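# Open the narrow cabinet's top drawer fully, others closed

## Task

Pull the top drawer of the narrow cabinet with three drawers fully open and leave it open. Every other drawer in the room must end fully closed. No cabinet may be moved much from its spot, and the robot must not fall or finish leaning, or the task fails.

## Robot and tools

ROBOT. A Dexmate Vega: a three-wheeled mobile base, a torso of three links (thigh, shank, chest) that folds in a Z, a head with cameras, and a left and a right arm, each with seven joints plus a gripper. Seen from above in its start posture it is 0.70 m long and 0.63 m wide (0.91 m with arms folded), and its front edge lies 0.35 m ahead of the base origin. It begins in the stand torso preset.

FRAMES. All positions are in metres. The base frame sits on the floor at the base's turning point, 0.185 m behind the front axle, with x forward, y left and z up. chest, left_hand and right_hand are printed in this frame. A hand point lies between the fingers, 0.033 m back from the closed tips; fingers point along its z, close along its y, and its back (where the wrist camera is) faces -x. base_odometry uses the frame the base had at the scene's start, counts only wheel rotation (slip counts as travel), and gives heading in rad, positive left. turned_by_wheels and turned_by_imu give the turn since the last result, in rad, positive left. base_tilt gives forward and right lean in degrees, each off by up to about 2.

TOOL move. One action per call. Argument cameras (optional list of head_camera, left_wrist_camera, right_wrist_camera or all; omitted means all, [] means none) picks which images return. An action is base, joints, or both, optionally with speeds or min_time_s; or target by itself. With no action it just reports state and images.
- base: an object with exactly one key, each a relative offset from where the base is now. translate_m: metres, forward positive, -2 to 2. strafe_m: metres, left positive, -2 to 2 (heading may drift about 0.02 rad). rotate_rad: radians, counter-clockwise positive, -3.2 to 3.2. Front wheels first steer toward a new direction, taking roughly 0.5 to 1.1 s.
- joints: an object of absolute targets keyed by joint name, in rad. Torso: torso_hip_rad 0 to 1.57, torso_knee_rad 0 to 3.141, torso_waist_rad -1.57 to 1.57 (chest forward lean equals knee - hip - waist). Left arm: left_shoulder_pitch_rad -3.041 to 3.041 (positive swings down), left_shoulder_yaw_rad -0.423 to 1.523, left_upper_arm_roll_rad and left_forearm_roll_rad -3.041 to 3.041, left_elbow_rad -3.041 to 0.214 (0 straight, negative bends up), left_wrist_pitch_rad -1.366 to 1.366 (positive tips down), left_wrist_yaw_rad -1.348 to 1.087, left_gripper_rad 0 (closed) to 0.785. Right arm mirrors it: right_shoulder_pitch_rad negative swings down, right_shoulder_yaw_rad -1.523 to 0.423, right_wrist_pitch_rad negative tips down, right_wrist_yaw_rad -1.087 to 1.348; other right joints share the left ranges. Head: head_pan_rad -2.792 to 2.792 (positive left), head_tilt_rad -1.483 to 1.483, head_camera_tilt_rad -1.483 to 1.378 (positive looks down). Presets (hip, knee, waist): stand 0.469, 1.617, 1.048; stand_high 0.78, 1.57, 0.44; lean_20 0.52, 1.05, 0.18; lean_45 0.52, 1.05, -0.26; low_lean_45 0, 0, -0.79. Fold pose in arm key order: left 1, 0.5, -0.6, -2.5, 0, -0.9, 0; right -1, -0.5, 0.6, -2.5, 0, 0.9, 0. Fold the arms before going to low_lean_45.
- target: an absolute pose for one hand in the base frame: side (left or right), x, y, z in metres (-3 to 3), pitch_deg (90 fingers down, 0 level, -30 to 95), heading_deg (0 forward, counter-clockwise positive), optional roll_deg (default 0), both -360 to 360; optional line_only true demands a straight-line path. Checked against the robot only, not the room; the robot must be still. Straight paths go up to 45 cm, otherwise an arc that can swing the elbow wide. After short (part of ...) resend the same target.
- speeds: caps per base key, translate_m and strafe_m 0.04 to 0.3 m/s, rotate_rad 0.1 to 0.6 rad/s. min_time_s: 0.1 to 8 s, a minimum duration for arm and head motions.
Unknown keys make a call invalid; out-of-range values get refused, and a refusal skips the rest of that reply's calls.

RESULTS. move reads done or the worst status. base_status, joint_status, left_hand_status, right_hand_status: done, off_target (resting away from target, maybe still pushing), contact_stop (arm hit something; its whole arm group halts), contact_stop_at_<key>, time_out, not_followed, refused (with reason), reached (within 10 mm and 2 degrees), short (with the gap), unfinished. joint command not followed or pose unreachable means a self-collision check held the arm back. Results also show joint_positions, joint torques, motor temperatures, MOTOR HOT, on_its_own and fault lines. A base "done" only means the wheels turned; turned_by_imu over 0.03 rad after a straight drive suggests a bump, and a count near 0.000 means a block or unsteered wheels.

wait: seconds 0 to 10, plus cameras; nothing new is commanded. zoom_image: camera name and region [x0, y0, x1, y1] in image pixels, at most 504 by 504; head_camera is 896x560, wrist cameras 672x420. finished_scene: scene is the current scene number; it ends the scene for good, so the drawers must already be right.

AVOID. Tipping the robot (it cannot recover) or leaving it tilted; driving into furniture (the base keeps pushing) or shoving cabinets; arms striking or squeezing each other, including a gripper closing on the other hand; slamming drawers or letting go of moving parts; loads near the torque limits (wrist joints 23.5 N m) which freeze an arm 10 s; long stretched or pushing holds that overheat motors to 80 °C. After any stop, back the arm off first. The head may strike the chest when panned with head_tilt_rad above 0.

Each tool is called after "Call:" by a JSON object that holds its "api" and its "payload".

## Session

Call:
{"api": "move", "payload": {"joints": {"head_pan_rad":-1.4,"head_camera_tilt_rad":0.4}, "cameras": ["head_camera"]}}

Call:
{"api": "move", "payload": {"joints": {"head_pan_rad":-2.7}, "cameras": ["head_camera"]}}

Scene clock: 1.60 s.
Joint torques (N m): left_arm=[4.79 -0.38 -1.07 -2.6 -0.11 -2.23 0.04] | right_arm=[-4.57 -1.89 0.11 -2.25 0.11 2.25 0.07]
Motor temperatures (°C): left_arm=[31 31 31 26 40 35 41] | right_arm=[29 27 32 31 36 36 33]
move: done
base_odometry: x=+0.000 y=+0.000 heading=+0.000
turned_by_wheels: +0.000
turned_by_imu: +0.000
base_tilt: forward=+0.0 right=+0.8
base_status: not commanded
joint_positions: torso_hip_rad=+0.469 torso_knee_rad=+1.617 torso_waist_rad=+1.048 left_shoulder_pitch_rad=+2.199 left_shoulder_yaw_rad=+0.008 left_upper_arm_roll_rad=-0.009 left_elbow_rad=-1.083 left_forearm_roll_rad=+0.016 left_wrist_pitch_rad=-0.484 left_wrist_yaw_rad=+0.004 left_gripper_rad=+0.005 right_shoulder_pitch_rad=-2.209 right_shoulder_yaw_rad=+0.017 right_upper_arm_roll_rad=-0.013 right_elbow_rad=-1.119 right_forearm_roll_rad=-0.015 right_wrist_pitch_rad=+0.484 right_wrist_yaw_rad=-0.019 right_gripper_rad=+0.005 head_pan_rad=-1.400 head_tilt_rad=+0.000 head_camera_tilt_rad=+0.400
joint_status: all done
chest: x=-0.0111 y=+0.0000 z=+1.4155 quat_wxyz=(+0.999, +0.000, +0.050, +0.000) (m; base frame)
left_hand: x=+0.1862 y=+0.2374 z=+0.5952 quat_wxyz=(+0.407, +0.009, +0.913, +0.007) pitch_deg=+41.9 heading_deg=+0.4 roll_deg=+1.6 back=up (m; base frame)
right_hand: x=+0.1977 y=-0.2171 z=+0.6067 quat_wxyz=(+0.419, +0.002, +0.908, +0.001) pitch_deg=+40.4 heading_deg=+0.0 roll_deg=+0.2 back=up (m; base frame)
pictures: head_camera

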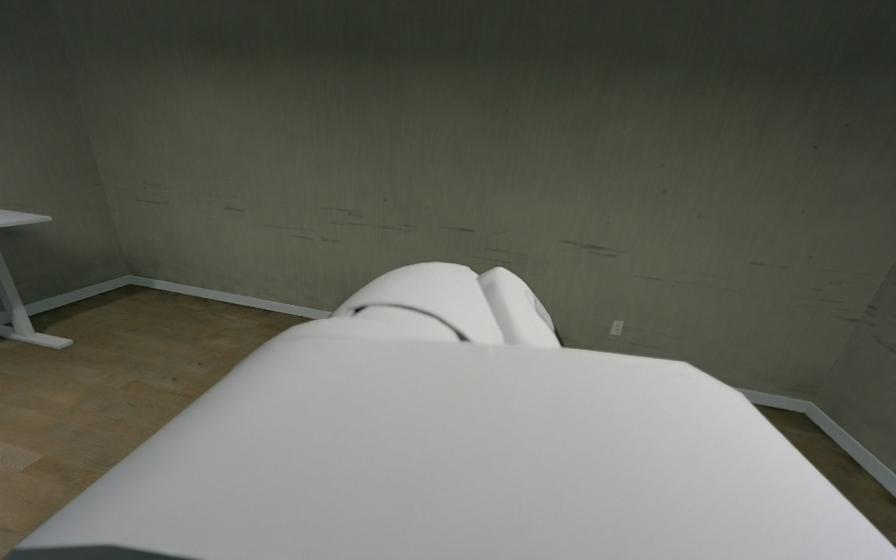

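Scene clock: 3.13 s.
Joint torques (N m): left_arm=[6.03 -0.78 -0.52 -1.56 0 -1.85 0.11] | right_arm=[-5.43 -1.38 0.67 -2.51 0.14 2.12 -0.07]
Motor temperatures (°C): left_arm=[31 31 31 26 40 35 41] | right_arm=[29 27 32 31 36 36 33]
move: done
base_odometry: x=+0.000 y=+0.000 heading=+0.000
turned_by_wheels: +0.000
turned_by_imu: +0.000
base_tilt: forward=+0.0 right=+0.8
base_status: not commanded
joint_positions: torso_hip_rad=+0.469 torso_knee_rad=+1.617 torso_waist_rad=+1.048 left_shoulder_pitch_rad=+2.199 left_shoulder_yaw_rad=+0.008 left_upper_arm_roll_rad=-0.009 left_elbow_rad=-1.083 left_forearm_roll_rad=+0.016 left_wrist_pitch_rad=-0.484 left_wrist_yaw_rad=+0.004 left_gripper_rad=+0.005 right_shoulder_pitch_rad=-2.209 right_shoulder_yaw_rad=+0.017 right_upper_arm_roll_rad=-0.013 right_elbow_rad=-1.119 right_forearm_roll_rad=-0.015 right_wrist_pitch_rad=+0.484 right_wrist_yaw_rad=-0.019 right_gripper_rad=+0.005 head_pan_rad=-2.700 head_tilt_rad=+0.000 head_camera_tilt_rad=+0.400
joint_status: all done
chest: x=-0.0111 y=+0.0000 z=+1.4155 quat_wxyz=(+0.999, +0.000, +0.050, +0.000) (m; base frame)
left_hand: x=+0.1862 y=+0.2374 z=+0.5952 quat_wxyz=(+0.407, +0.009, +0.913, +0.007) pitch_deg=+41.9 heading_deg=+0.4 roll_deg=+1.6 back=up (m; base frame)
right_hand: x=+0.1977 y=-0.2171 z=+0.6067 quat_wxyz=(+0.419, +0.002, +0.908, +0.001) pitch_deg=+40.4 heading_deg=+0.0 roll_deg=+0.2 back=up (m; base frame)
pictures: head_camera

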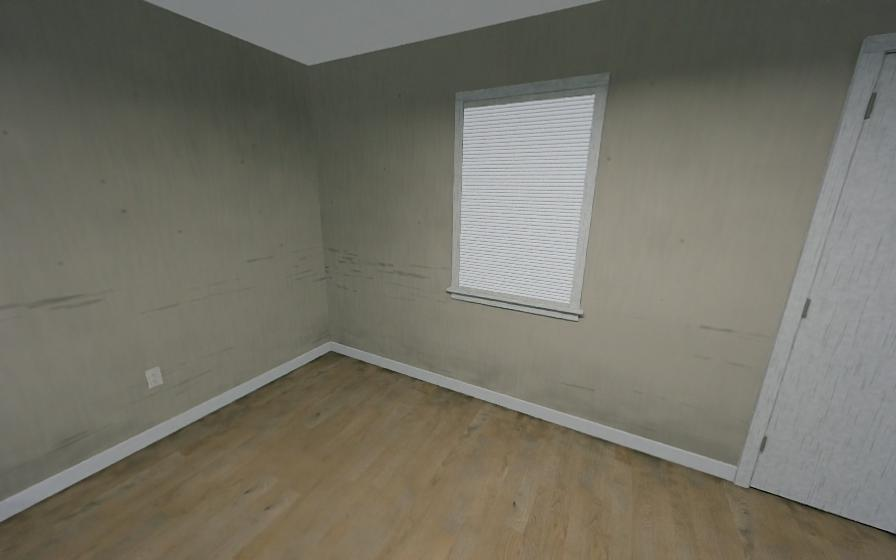

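Call:
{"api": "move", "payload": {"base": {"rotate_rad":-1.725}, "joints": {"head_pan_rad":0,"head_camera_tilt_rad":0.6,"left_elbow_rad":-1.7,"right_shoulder_pitch_rad":-1.446,"right_shoulder_yaw_rad":-0.524,"right_upper_arm_roll_rad":-0.387,"right_elbow_rad":-1.225,"right_forearm_roll_rad":-0.943,"right_wrist_pitch_rad":-0.138,"right_wrist_yaw_rad":-0.322,"right_gripper_rad":0.35,"torso_hip_rad":0.1,"torso_knee_rad":0.4,"torso_waist_rad":0.0}, "cameras": ["head_camera","right_wrist_camera"]}}

Scene clock: 9.33 s.
Joint torques (N m): left_arm=[5.62 -0.2 -1.09 -6.04 -0.06 -2.72 0.47] | right_arm=[21.65 -7.04 1.56 -5.96 -0.46 0.33 -2.66]
Motor temperatures (°C): left_arm=[31 31 31 26 40 35 41] | right_arm=[30 27 32 31 36 36 33]
move: done
base_odometry: x=+0.002 y=+0.001 heading=-1.730
turned_by_wheels: -1.730
turned_by_imu: -1.720
base_tilt: forward=+0.0 right=+0.7
base_status: done
joint_positions: torso_hip_rad=+0.100 torso_knee_rad=+0.400 torso_waist_rad=+0.000 left_shoulder_pitch_rad=+2.199 left_shoulder_yaw_rad=+0.008 left_upper_arm_roll_rad=-0.009 left_elbow_rad=-1.700 left_forearm_roll_rad=+0.016 left_wrist_pitch_rad=-0.484 left_wrist_yaw_rad=+0.004 left_gripper_rad=+0.005 right_shoulder_pitch_rad=-1.447 right_shoulder_yaw_rad=-0.524 right_upper_arm_roll_rad=-0.387 right_elbow_rad=-1.225 right_forearm_roll_rad=-0.943 right_wrist_pitch_rad=-0.138 right_wrist_yaw_rad=-0.322 right_gripper_rad=+0.350 head_pan_rad=+0.000 head_tilt_rad=+0.000 head_camera_tilt_rad=+0.600
joint_status: all done
chest: x=-0.1341 y=+0.0000 z=+1.0806 quat_wxyz=(+0.989, +0.000, +0.149, +0.000) (m; base frame)
left_hand: x=+0.1996 y=+0.2341 z=+0.4917 quat_wxyz=(+0.587, +0.011, +0.809, +0.008) pitch_deg=+18.0 heading_deg=+0.0 roll_deg=+1.5 back=up (m; base frame)
right_hand: x=+0.4396 y=-0.3350 z=+0.4306 quat_wxyz=(+0.405, -0.579, +0.580, -0.405) pitch_deg=+20.0 heading_deg=+0.0 roll_deg=-90.0 (m; base frame)
pictures: head_camera, right_wrist_camera

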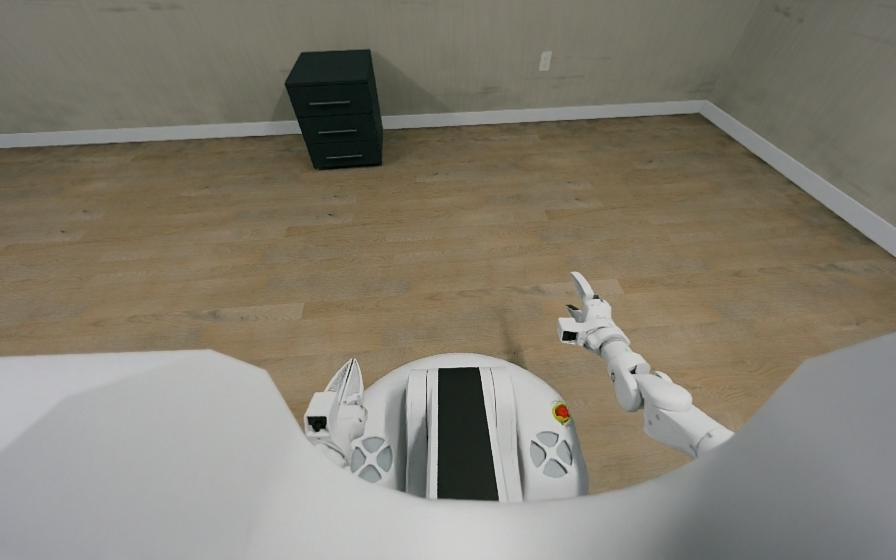

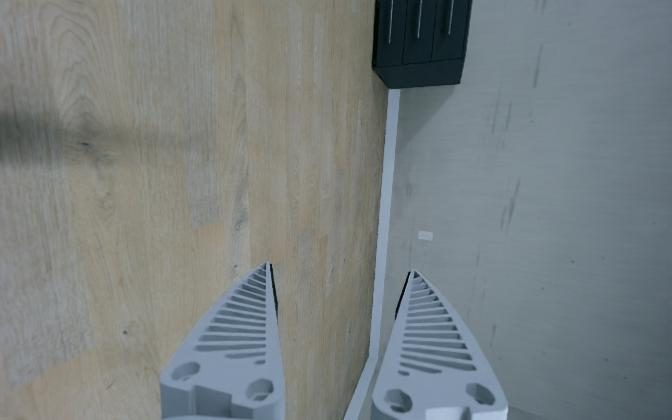

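Call:
{"api": "move", "payload": {"base": {"rotate_rad":0.12}, "joints": {"left_shoulder_pitch_rad":1.446,"left_shoulder_yaw_rad":0.524,"left_upper_arm_roll_rad":0.387,"left_elbow_rad":-1.225,"left_forearm_roll_rad":0.943,"left_wrist_pitch_rad":0.138,"left_wrist_yaw_rad":0.322,"left_gripper_rad":0.35}, "cameras": []}}

Call:
{"api": "move", "payload": {"base": {"translate_m":1.05}, "cameras": ["head_camera","left_wrist_camera"]}}

Scene clock: 14.20 s.
Joint torques (N m): left_arm=[-15.03 8.02 -3.64 -3.51 0.46 -0.26 1.36] | right_arm=[21.71 -6.87 1.46 -5.12 -0.36 -0.58 -2.65]
Motor temperatures (°C): left_arm=[31 31 31 26 40 35 41] | right_arm=[30 27 32 31 36 36 33]
move: done
base_odometry: x=+0.002 y=+0.001 heading=-1.610
turned_by_wheels: +0.120
turned_by_imu: +0.120
base_tilt: forward=+0.0 right=+0.7
base_status: done
joint_positions: torso_hip_rad=+0.100 torso_knee_rad=+0.400 torso_waist_rad=+0.000 left_shoulder_pitch_rad=+1.450 left_shoulder_yaw_rad=+0.521 left_upper_arm_roll_rad=+0.385 left_elbow_rad=-1.227 left_forearm_roll_rad=+0.939 left_wrist_pitch_rad=+0.135 left_wrist_yaw_rad=+0.320 left_gripper_rad=+0.350 right_shoulder_pitch_rad=-1.446 right_shoulder_yaw_rad=-0.524 right_upper_arm_roll_rad=-0.387 right_elbow_rad=-1.225 right_forearm_roll_rad=-0.943 right_wrist_pitch_rad=-0.138 right_wrist_yaw_rad=-0.322 right_gripper_rad=+0.350 head_pan_rad=+0.000 head_tilt_rad=+0.000 head_camera_tilt_rad=+0.600
joint_status: all done
chest: x=-0.1341 y=+0.0000 z=+1.0806 quat_wxyz=(+0.989, +0.000, +0.149, +0.000) (m; base frame)
left_hand: x=+0.4383 y=+0.3331 z=+0.4295 quat_wxyz=(+0.407, +0.578, +0.582, +0.403) pitch_deg=+20.2 heading_deg=-0.1 roll_deg=+89.5 (m; base frame)
right_hand: x=+0.4397 y=-0.3350 z=+0.4307 quat_wxyz=(+0.405, -0.579, +0.580, -0.405) pitch_deg=+20.0 heading_deg=+0.0 roll_deg=-90.0 (m; base frame)
pictures: none
No camera images: "cameras" was empty.

Scene clock: 19.50 s.
Joint torques (N m): left_arm=[-13.3 8.06 -3.84 -3.11 0.43 0.27 1.57] | right_arm=[19.87 -7.06 2.43 -5.6 -0.42 0.03 -2.81]
Motor temperatures (°C): left_arm=[31 31 31 26 40 35 41] | right_arm=[30 27 32 31 36 36 33]
move: done
base_odometry: x=-0.039 y=-1.048 heading=-1.611
turned_by_wheels: -0.001
turned_by_imu: -0.003
base_tilt: forward=+0.0 right=+0.7
base_status: done
joint_positions: torso_hip_rad=+0.100 torso_knee_rad=+0.400 torso_waist_rad=+0.000 left_shoulder_pitch_rad=+1.446 left_shoulder_yaw_rad=+0.524 left_upper_arm_roll_rad=+0.387 left_elbow_rad=-1.225 left_forearm_roll_rad=+0.943 left_wrist_pitch_rad=+0.138 left_wrist_yaw_rad=+0.322 left_gripper_rad=+0.350 right_shoulder_pitch_rad=-1.446 right_shoulder_yaw_rad=-0.524 right_upper_arm_roll_rad=-0.387 right_elbow_rad=-1.225 right_forearm_roll_rad=-0.943 right_wrist_pitch_rad=-0.138 right_wrist_yaw_rad=-0.322 right_gripper_rad=+0.350 head_pan_rad=+0.000 head_tilt_rad=+0.000 head_camera_tilt_rad=+0.600
joint_status: not commanded
chest: x=-0.1341 y=+0.0000 z=+1.0806 quat_wxyz=(+0.989, +0.000, +0.150, +0.000) (m; base frame)
left_hand: x=+0.4397 y=+0.3347 z=+0.4307 quat_wxyz=(+0.406, +0.579, +0.579, +0.405) pitch_deg=+20.0 heading_deg=+0.0 roll_deg=+90.0 (m; base frame)
right_hand: x=+0.4397 y=-0.3350 z=+0.4307 quat_wxyz=(+0.405, -0.579, +0.580, -0.405) pitch_deg=+20.0 heading_deg=+0.0 roll_deg=-90.0 (m; base frame)
pictures: head_camera, left_wrist_camera

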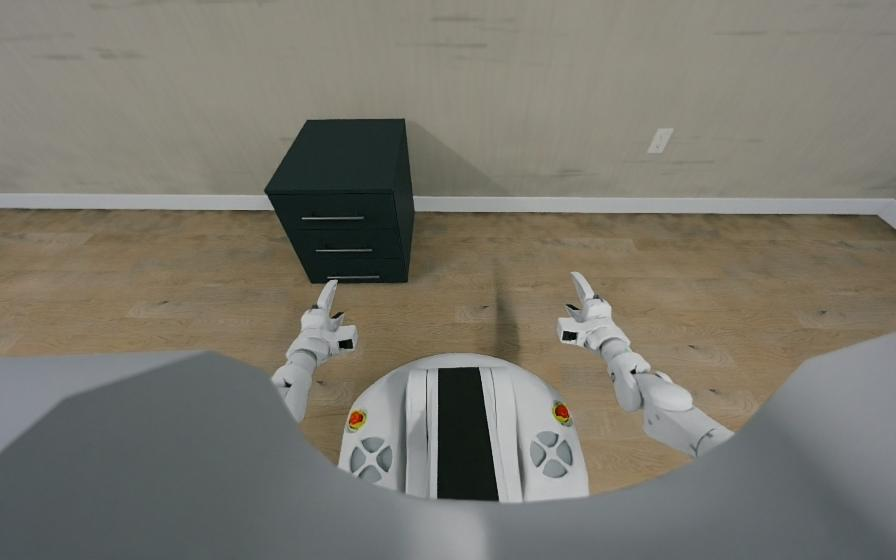

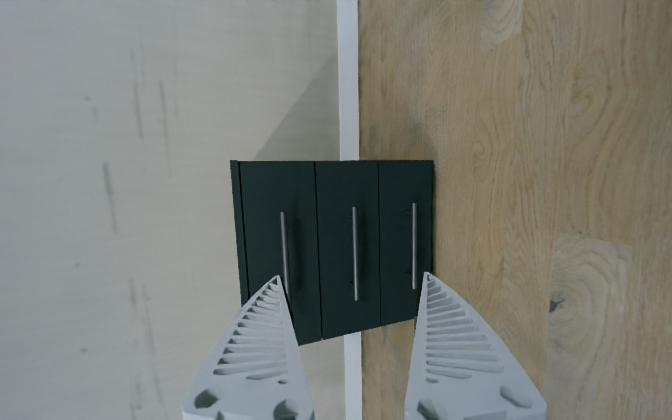

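Call:
{"api": "move", "payload": {"base": {"strafe_m":0.075}, "cameras": []}}

Call:
{"api": "move", "payload": {"base": {"translate_m":0.235}, "cameras": ["left_wrist_camera"]}}

Scene clock: 21.63 s.
Joint torques (N m): left_arm=[-15.07 6.88 -4.44 -5.44 0.4 -0.78 1.19] | right_arm=[19.21 -5.94 2.1 -5.67 -0.25 -0.04 -2.6]
Motor temperatures (°C): left_arm=[31 31 31 26 40 35 41] | right_arm=[30 27 32 31 36 36 33]
move: done
base_odometry: x=+0.036 y=-1.051 heading=-1.611
turned_by_wheels: +0.000
turned_by_imu: -0.004
base_tilt: forward=+0.0 right=+0.8
base_status: done
joint_positions: torso_hip_rad=+0.100 torso_knee_rad=+0.400 torso_waist_rad=+0.000 left_shoulder_pitch_rad=+1.446 left_shoulder_yaw_rad=+0.524 left_upper_arm_roll_rad=+0.387 left_elbow_rad=-1.225 left_forearm_roll_rad=+0.943 left_wrist_pitch_rad=+0.138 left_wrist_yaw_rad=+0.322 left_gripper_rad=+0.350 right_shoulder_pitch_rad=-1.446 right_shoulder_yaw_rad=-0.524 right_upper_arm_roll_rad=-0.387 right_elbow_rad=-1.225 right_forearm_roll_rad=-0.943 right_wrist_pitch_rad=-0.138 right_wrist_yaw_rad=-0.322 right_gripper_rad=+0.350 head_pan_rad=+0.000 head_tilt_rad=+0.000 head_camera_tilt_rad=+0.600
joint_status: not commanded
chest: x=-0.1341 y=+0.0000 z=+1.0806 quat_wxyz=(+0.989, +0.000, +0.150, +0.000) (m; base frame)
left_hand: x=+0.4397 y=+0.3347 z=+0.4307 quat_wxyz=(+0.406, +0.579, +0.579, +0.405) pitch_deg=+20.0 heading_deg=+0.0 roll_deg=+90.0 (m; base frame)
right_hand: x=+0.4397 y=-0.3350 z=+0.4307 quat_wxyz=(+0.405, -0.579, +0.580, -0.405) pitch_deg=+20.0 heading_deg=+0.0 roll_deg=-90.0 (m; base frame)
pictures: none
No camera images: "cameras" was empty.

Scene clock: 24.50 s.
Joint torques (N m): left_arm=[-13.36 8.02 -4.56 -4.73 0.36 -0.45 1.35] | right_arm=[19.23 -6.47 2.35 -5.41 -0.25 -0.3 -2.58]
Motor temperatures (°C): left_arm=[31 31 31 26 40 35 41] | right_arm=[30 27 32 31 36 36 33]
move: done
base_odometry: x=+0.027 y=-1.286 heading=-1.611
turned_by_wheels: -0.001
turned_by_imu: -0.001
base_tilt: forward=+0.1 right=+0.8
base_status: done
joint_positions: torso_hip_rad=+0.100 torso_knee_rad=+0.400 torso_waist_rad=+0.000 left_shoulder_pitch_rad=+1.446 left_shoulder_yaw_rad=+0.524 left_upper_arm_roll_rad=+0.387 left_elbow_rad=-1.225 left_forearm_roll_rad=+0.943 left_wrist_pitch_rad=+0.138 left_wrist_yaw_rad=+0.322 left_gripper_rad=+0.350 right_shoulder_pitch_rad=-1.446 right_shoulder_yaw_rad=-0.524 right_upper_arm_roll_rad=-0.387 right_elbow_rad=-1.225 right_forearm_roll_rad=-0.943 right_wrist_pitch_rad=-0.138 right_wrist_yaw_rad=-0.322 right_gripper_rad=+0.350 head_pan_rad=+0.000 head_tilt_rad=+0.000 head_camera_tilt_rad=+0.600
joint_status: not commanded
chest: x=-0.1341 y=+0.0000 z=+1.0806 quat_wxyz=(+0.989, +0.000, +0.150, +0.000) (m; base frame)
left_hand: x=+0.4397 y=+0.3347 z=+0.4307 quat_wxyz=(+0.406, +0.579, +0.579, +0.405) pitch_deg=+20.0 heading_deg=+0.0 roll_deg=+90.0 (m; base frame)
right_hand: x=+0.4397 y=-0.3350 z=+0.4307 quat_wxyz=(+0.405, -0.579, +0.580, -0.405) pitch_deg=+20.0 heading_deg=+0.0 roll_deg=-90.0 (m; base frame)
pictures: left_wrist_camera

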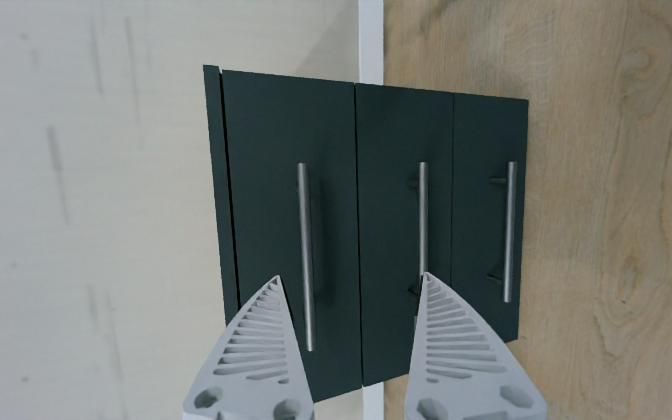

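Call:
{"api": "move", "payload": {"base": {"translate_m":0.117}, "speeds": {"translate_m":0.15}, "cameras": ["left_wrist_camera"]}}

Call:
{"api": "move", "payload": {"joints": {"left_gripper_rad":0.0}, "cameras": ["left_wrist_camera"]}}

Scene clock: 26.47 s.
Joint torques (N m): left_arm=[-14.07 7.62 -4.22 -5.29 0.82 -0.02 1.3] | right_arm=[19.54 -7.39 2.59 -5.26 -0.31 0.54 -2.52]
Motor temperatures (°C): left_arm=[31 31 31 26 40 35 41] | right_arm=[30 27 32 31 36 36 33]
move: done
base_odometry: x=+0.022 y=-1.403 heading=-1.612
turned_by_wheels: -0.001
turned_by_imu: -0.001
base_tilt: forward=+0.0 right=+0.8
base_status: done
joint_positions: torso_hip_rad=+0.100 torso_knee_rad=+0.400 torso_waist_rad=+0.000 left_shoulder_pitch_rad=+1.446 left_shoulder_yaw_rad=+0.524 left_upper_arm_roll_rad=+0.387 left_elbow_rad=-1.225 left_forearm_roll_rad=+0.943 left_wrist_pitch_rad=+0.138 left_wrist_yaw_rad=+0.322 left_gripper_rad=+0.350 right_shoulder_pitch_rad=-1.446 right_shoulder_yaw_rad=-0.524 right_upper_arm_roll_rad=-0.387 right_elbow_rad=-1.225 right_forearm_roll_rad=-0.943 right_wrist_pitch_rad=-0.138 right_wrist_yaw_rad=-0.322 right_gripper_rad=+0.350 head_pan_rad=+0.000 head_tilt_rad=+0.000 head_camera_tilt_rad=+0.600
joint_status: not commanded
chest: x=-0.1341 y=+0.0000 z=+1.0806 quat_wxyz=(+0.989, +0.000, +0.150, +0.000) (m; base frame)
left_hand: x=+0.4397 y=+0.3347 z=+0.4307 quat_wxyz=(+0.406, +0.579, +0.579, +0.405) pitch_deg=+20.0 heading_deg=+0.0 roll_deg=+90.0 (m; base frame)
right_hand: x=+0.4397 y=-0.3350 z=+0.4307 quat_wxyz=(+0.405, -0.579, +0.580, -0.405) pitch_deg=+20.0 heading_deg=+0.0 roll_deg=-90.0 (m; base frame)
pictures: left_wrist_camera

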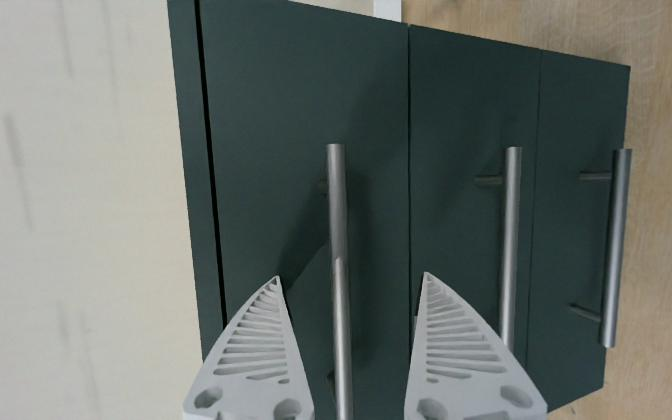

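Scene clock: 27.37 s.
Joint torques (N m): left_arm=[-5.18 6.89 -5.88 -0.96 -0.01 0.53 -0.92] | right_arm=[19.24 -6.45 1.92 -6.07 -0.3 0.37 -2.62]
Motor temperatures (°C): left_arm=[31 31 31 26 40 35 41] | right_arm=[30 27 32 31 36 36 33]
move: done
base_odometry: x=+0.022 y=-1.403 heading=-1.612
turned_by_wheels: +0.000
turned_by_imu: +0.000
base_tilt: forward=+0.0 right=+0.8
base_status: not commanded
joint_positions: torso_hip_rad=+0.100 torso_knee_rad=+0.400 torso_waist_rad=+0.000 left_shoulder_pitch_rad=+1.446 left_shoulder_yaw_rad=+0.524 left_upper_arm_roll_rad=+0.387 left_elbow_rad=-1.225 left_forearm_roll_rad=+0.943 left_wrist_pitch_rad=+0.138 left_wrist_yaw_rad=+0.323 left_gripper_rad=+0.000 right_shoulder_pitch_rad=-1.446 right_shoulder_yaw_rad=-0.524 right_upper_arm_roll_rad=-0.387 right_elbow_rad=-1.225 right_forearm_roll_rad=-0.943 right_wrist_pitch_rad=-0.138 right_wrist_yaw_rad=-0.322 right_gripper_rad=+0.350 head_pan_rad=+0.000 head_tilt_rad=+0.000 head_camera_tilt_rad=+0.600
joint_status: all done
chest: x=-0.1341 y=+0.0000 z=+1.0806 quat_wxyz=(+0.989, +0.000, +0.149, +0.000) (m; base frame)
left_hand: x=+0.4401 y=+0.3345 z=+0.4314 quat_wxyz=(+0.406, +0.579, +0.579, +0.406) pitch_deg=+19.9 heading_deg=+0.0 roll_deg=+90.0 (m; base frame)
right_hand: x=+0.4397 y=-0.3350 z=+0.4307 quat_wxyz=(+0.405, -0.579, +0.580, -0.405) pitch_deg=+20.0 heading_deg=+0.0 roll_deg=-90.0 (m; base frame)
pictures: left_wrist_camera

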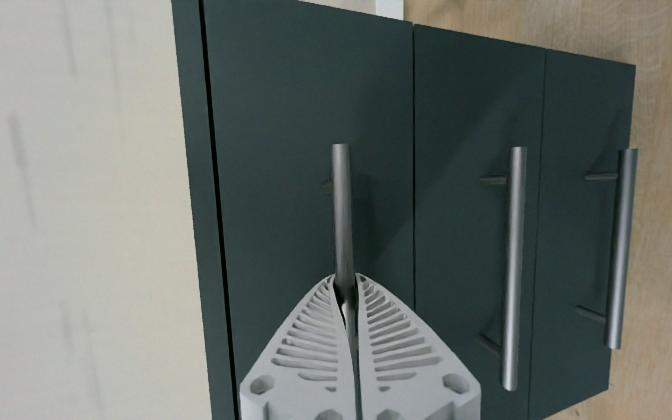

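Call:
{"api": "move", "payload": {"base": {"translate_m":-0.32}, "speeds": {"translate_m":0.12}, "cameras": []}}

Call:
{"api": "move", "payload": {"base": {"translate_m":-0.09}, "speeds": {"translate_m":0.06}, "cameras": ["head_camera","left_wrist_camera"]}}

Scene clock: 31.10 s.
Joint torques (N m): left_arm=[-2.24 4.71 -2.63 -2.37 0.3 -1.12 -0.97] | right_arm=[18.74 -6.11 1.96 -5.79 -0.19 0.02 -2.69]
Motor temperatures (°C): left_arm=[31 31 31 26 40 35 41] | right_arm=[30 27 32 31 36 36 33]
move: done
base_odometry: x=+0.036 y=-1.083 heading=-1.614
turned_by_wheels: -0.001
turned_by_imu: -0.001
base_tilt: forward=+0.0 right=+0.7
base_status: done
joint_positions: torso_hip_rad=+0.100 torso_knee_rad=+0.400 torso_waist_rad=+0.000 left_shoulder_pitch_rad=+1.446 left_shoulder_yaw_rad=+0.524 left_upper_arm_roll_rad=+0.387 left_elbow_rad=-1.225 left_forearm_roll_rad=+0.943 left_wrist_pitch_rad=+0.138 left_wrist_yaw_rad=+0.323 left_gripper_rad=+0.000 right_shoulder_pitch_rad=-1.446 right_shoulder_yaw_rad=-0.524 right_upper_arm_roll_rad=-0.387 right_elbow_rad=-1.225 right_forearm_roll_rad=-0.943 right_wrist_pitch_rad=-0.138 right_wrist_yaw_rad=-0.322 right_gripper_rad=+0.350 head_pan_rad=+0.000 head_tilt_rad=+0.000 head_camera_tilt_rad=+0.600
joint_status: not commanded
chest: x=-0.1342 y=+0.0000 z=+1.0806 quat_wxyz=(+0.989, +0.000, +0.149, +0.000) (m; base frame)
left_hand: x=+0.4402 y=+0.3350 z=+0.4315 quat_wxyz=(+0.406, +0.579, +0.579, +0.406) pitch_deg=+19.9 heading_deg=+0.0 roll_deg=+90.0 (m; base frame)
right_hand: x=+0.4397 y=-0.3350 z=+0.4308 quat_wxyz=(+0.406, -0.579, +0.579, -0.405) pitch_deg=+20.0 heading_deg=+0.0 roll_deg=-90.0 (m; base frame)
pictures: none
No camera images: "cameras" was empty.

Scene clock: 33.37 s.
Joint torques (N m): left_arm=[-6.58 4.53 -4.9 -4.85 0.13 0.27 0.74] | right_arm=[17.54 -7.15 2.51 -5.21 -0.44 0.38 -2.46]
Motor temperatures (°C): left_arm=[31 31 31 26 40 35 41] | right_arm=[30 27 32 31 36 36 33]
move: done
base_odometry: x=+0.040 y=-0.993 heading=-1.615
turned_by_wheels: -0.001
turned_by_imu: -0.001
base_tilt: forward=+0.0 right=+0.8
base_status: done
joint_positions: torso_hip_rad=+0.100 torso_knee_rad=+0.400 torso_waist_rad=+0.000 left_shoulder_pitch_rad=+1.446 left_shoulder_yaw_rad=+0.524 left_upper_arm_roll_rad=+0.387 left_elbow_rad=-1.225 left_forearm_roll_rad=+0.943 left_wrist_pitch_rad=+0.138 left_wrist_yaw_rad=+0.322 left_gripper_rad=+0.000 right_shoulder_pitch_rad=-1.446 right_shoulder_yaw_rad=-0.524 right_upper_arm_roll_rad=-0.387 right_elbow_rad=-1.225 right_forearm_roll_rad=-0.943 right_wrist_pitch_rad=-0.138 right_wrist_yaw_rad=-0.322 right_gripper_rad=+0.350 head_pan_rad=+0.000 head_tilt_rad=+0.000 head_camera_tilt_rad=+0.600
joint_status: not commanded
chest: x=-0.1342 y=+0.0000 z=+1.0806 quat_wxyz=(+0.989, +0.000, +0.149, +0.000) (m; base frame)
left_hand: x=+0.4399 y=+0.3348 z=+0.4310 quat_wxyz=(+0.406, +0.579, +0.579, +0.406) pitch_deg=+20.0 heading_deg=+0.0 roll_deg=+90.0 (m; base frame)
right_hand: x=+0.4397 y=-0.3350 z=+0.4308 quat_wxyz=(+0.406, -0.579, +0.580, -0.405) pitch_deg=+20.0 heading_deg=+0.0 roll_deg=-90.0 (m; base frame)
pictures: head_camera, left_wrist_camera

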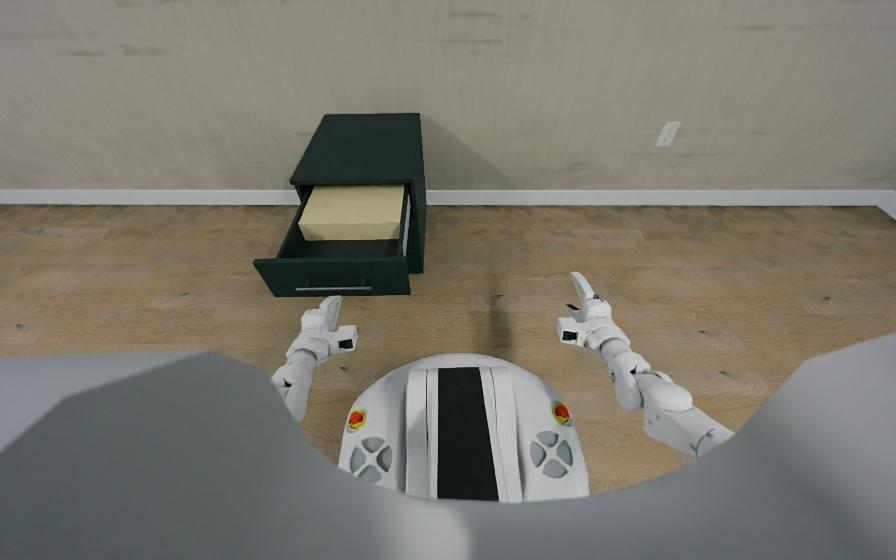

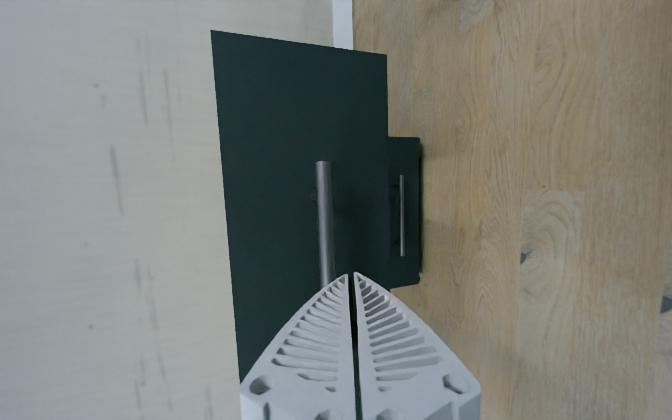

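Call:
{"api": "move", "payload": {"joints": {"head_pan_rad":2.5,"head_camera_tilt_rad":0.35}, "cameras": ["head_camera"]}}

Scene clock: 35.93 s.
Joint torques (N m): left_arm=[-7.05 4.87 -4.45 -4.64 0.08 -0.73 1.03] | right_arm=[17.8 -6.66 2.31 -5.39 -0.23 -0.01 -2.51]
Motor temperatures (°C): left_arm=[31 31 31 26 40 35 41] | right_arm=[30 27 32 31 36 36 33]
move: done
base_odometry: x=+0.040 y=-0.993 heading=-1.615
turned_by_wheels: +0.000
turned_by_imu: +0.000
base_tilt: forward=+0.0 right=+0.7
base_status: not commanded
joint_positions: torso_hip_rad=+0.100 torso_knee_rad=+0.400 torso_waist_rad=+0.000 left_shoulder_pitch_rad=+1.446 left_shoulder_yaw_rad=+0.524 left_upper_arm_roll_rad=+0.387 left_elbow_rad=-1.225 left_forearm_roll_rad=+0.943 left_wrist_pitch_rad=+0.138 left_wrist_yaw_rad=+0.322 left_gripper_rad=+0.000 right_shoulder_pitch_rad=-1.446 right_shoulder_yaw_rad=-0.524 right_upper_arm_roll_rad=-0.387 right_elbow_rad=-1.225 right_forearm_roll_rad=-0.943 right_wrist_pitch_rad=-0.138 right_wrist_yaw_rad=-0.322 right_gripper_rad=+0.350 head_pan_rad=+2.500 head_tilt_rad=+0.000 head_camera_tilt_rad=+0.350
joint_status: all done
chest: x=-0.1342 y=+0.0000 z=+1.0806 quat_wxyz=(+0.989, +0.000, +0.149, +0.000) (m; base frame)
left_hand: x=+0.4399 y=+0.3348 z=+0.4310 quat_wxyz=(+0.406, +0.579, +0.579, +0.406) pitch_deg=+20.0 heading_deg=+0.0 roll_deg=+90.0 (m; base frame)
right_hand: x=+0.4397 y=-0.3350 z=+0.4308 quat_wxyz=(+0.406, -0.579, +0.580, -0.405) pitch_deg=+20.0 heading_deg=+0.0 roll_deg=-90.0 (m; base frame)
pictures: head_camera

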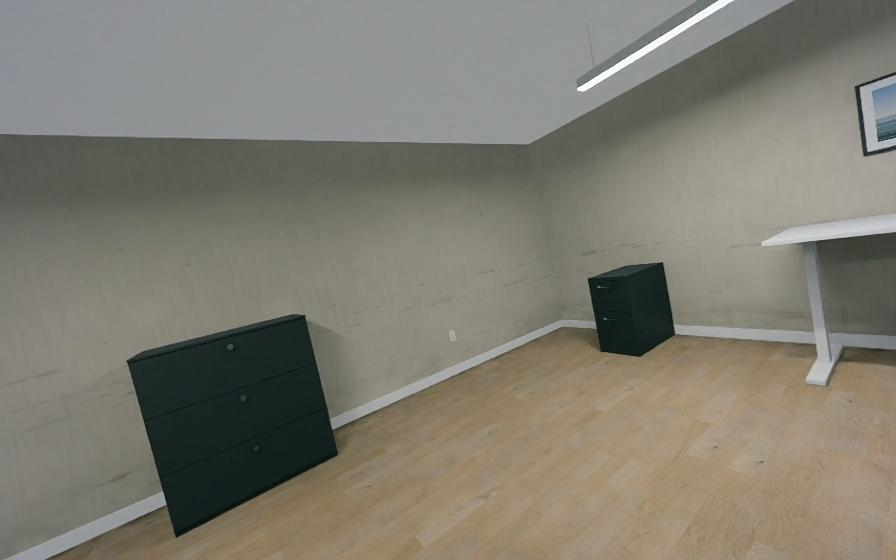

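All shut.

Call:
{"api": "finished_scene", "payload": {"scene": 3}}

The scene is finished: the task was done.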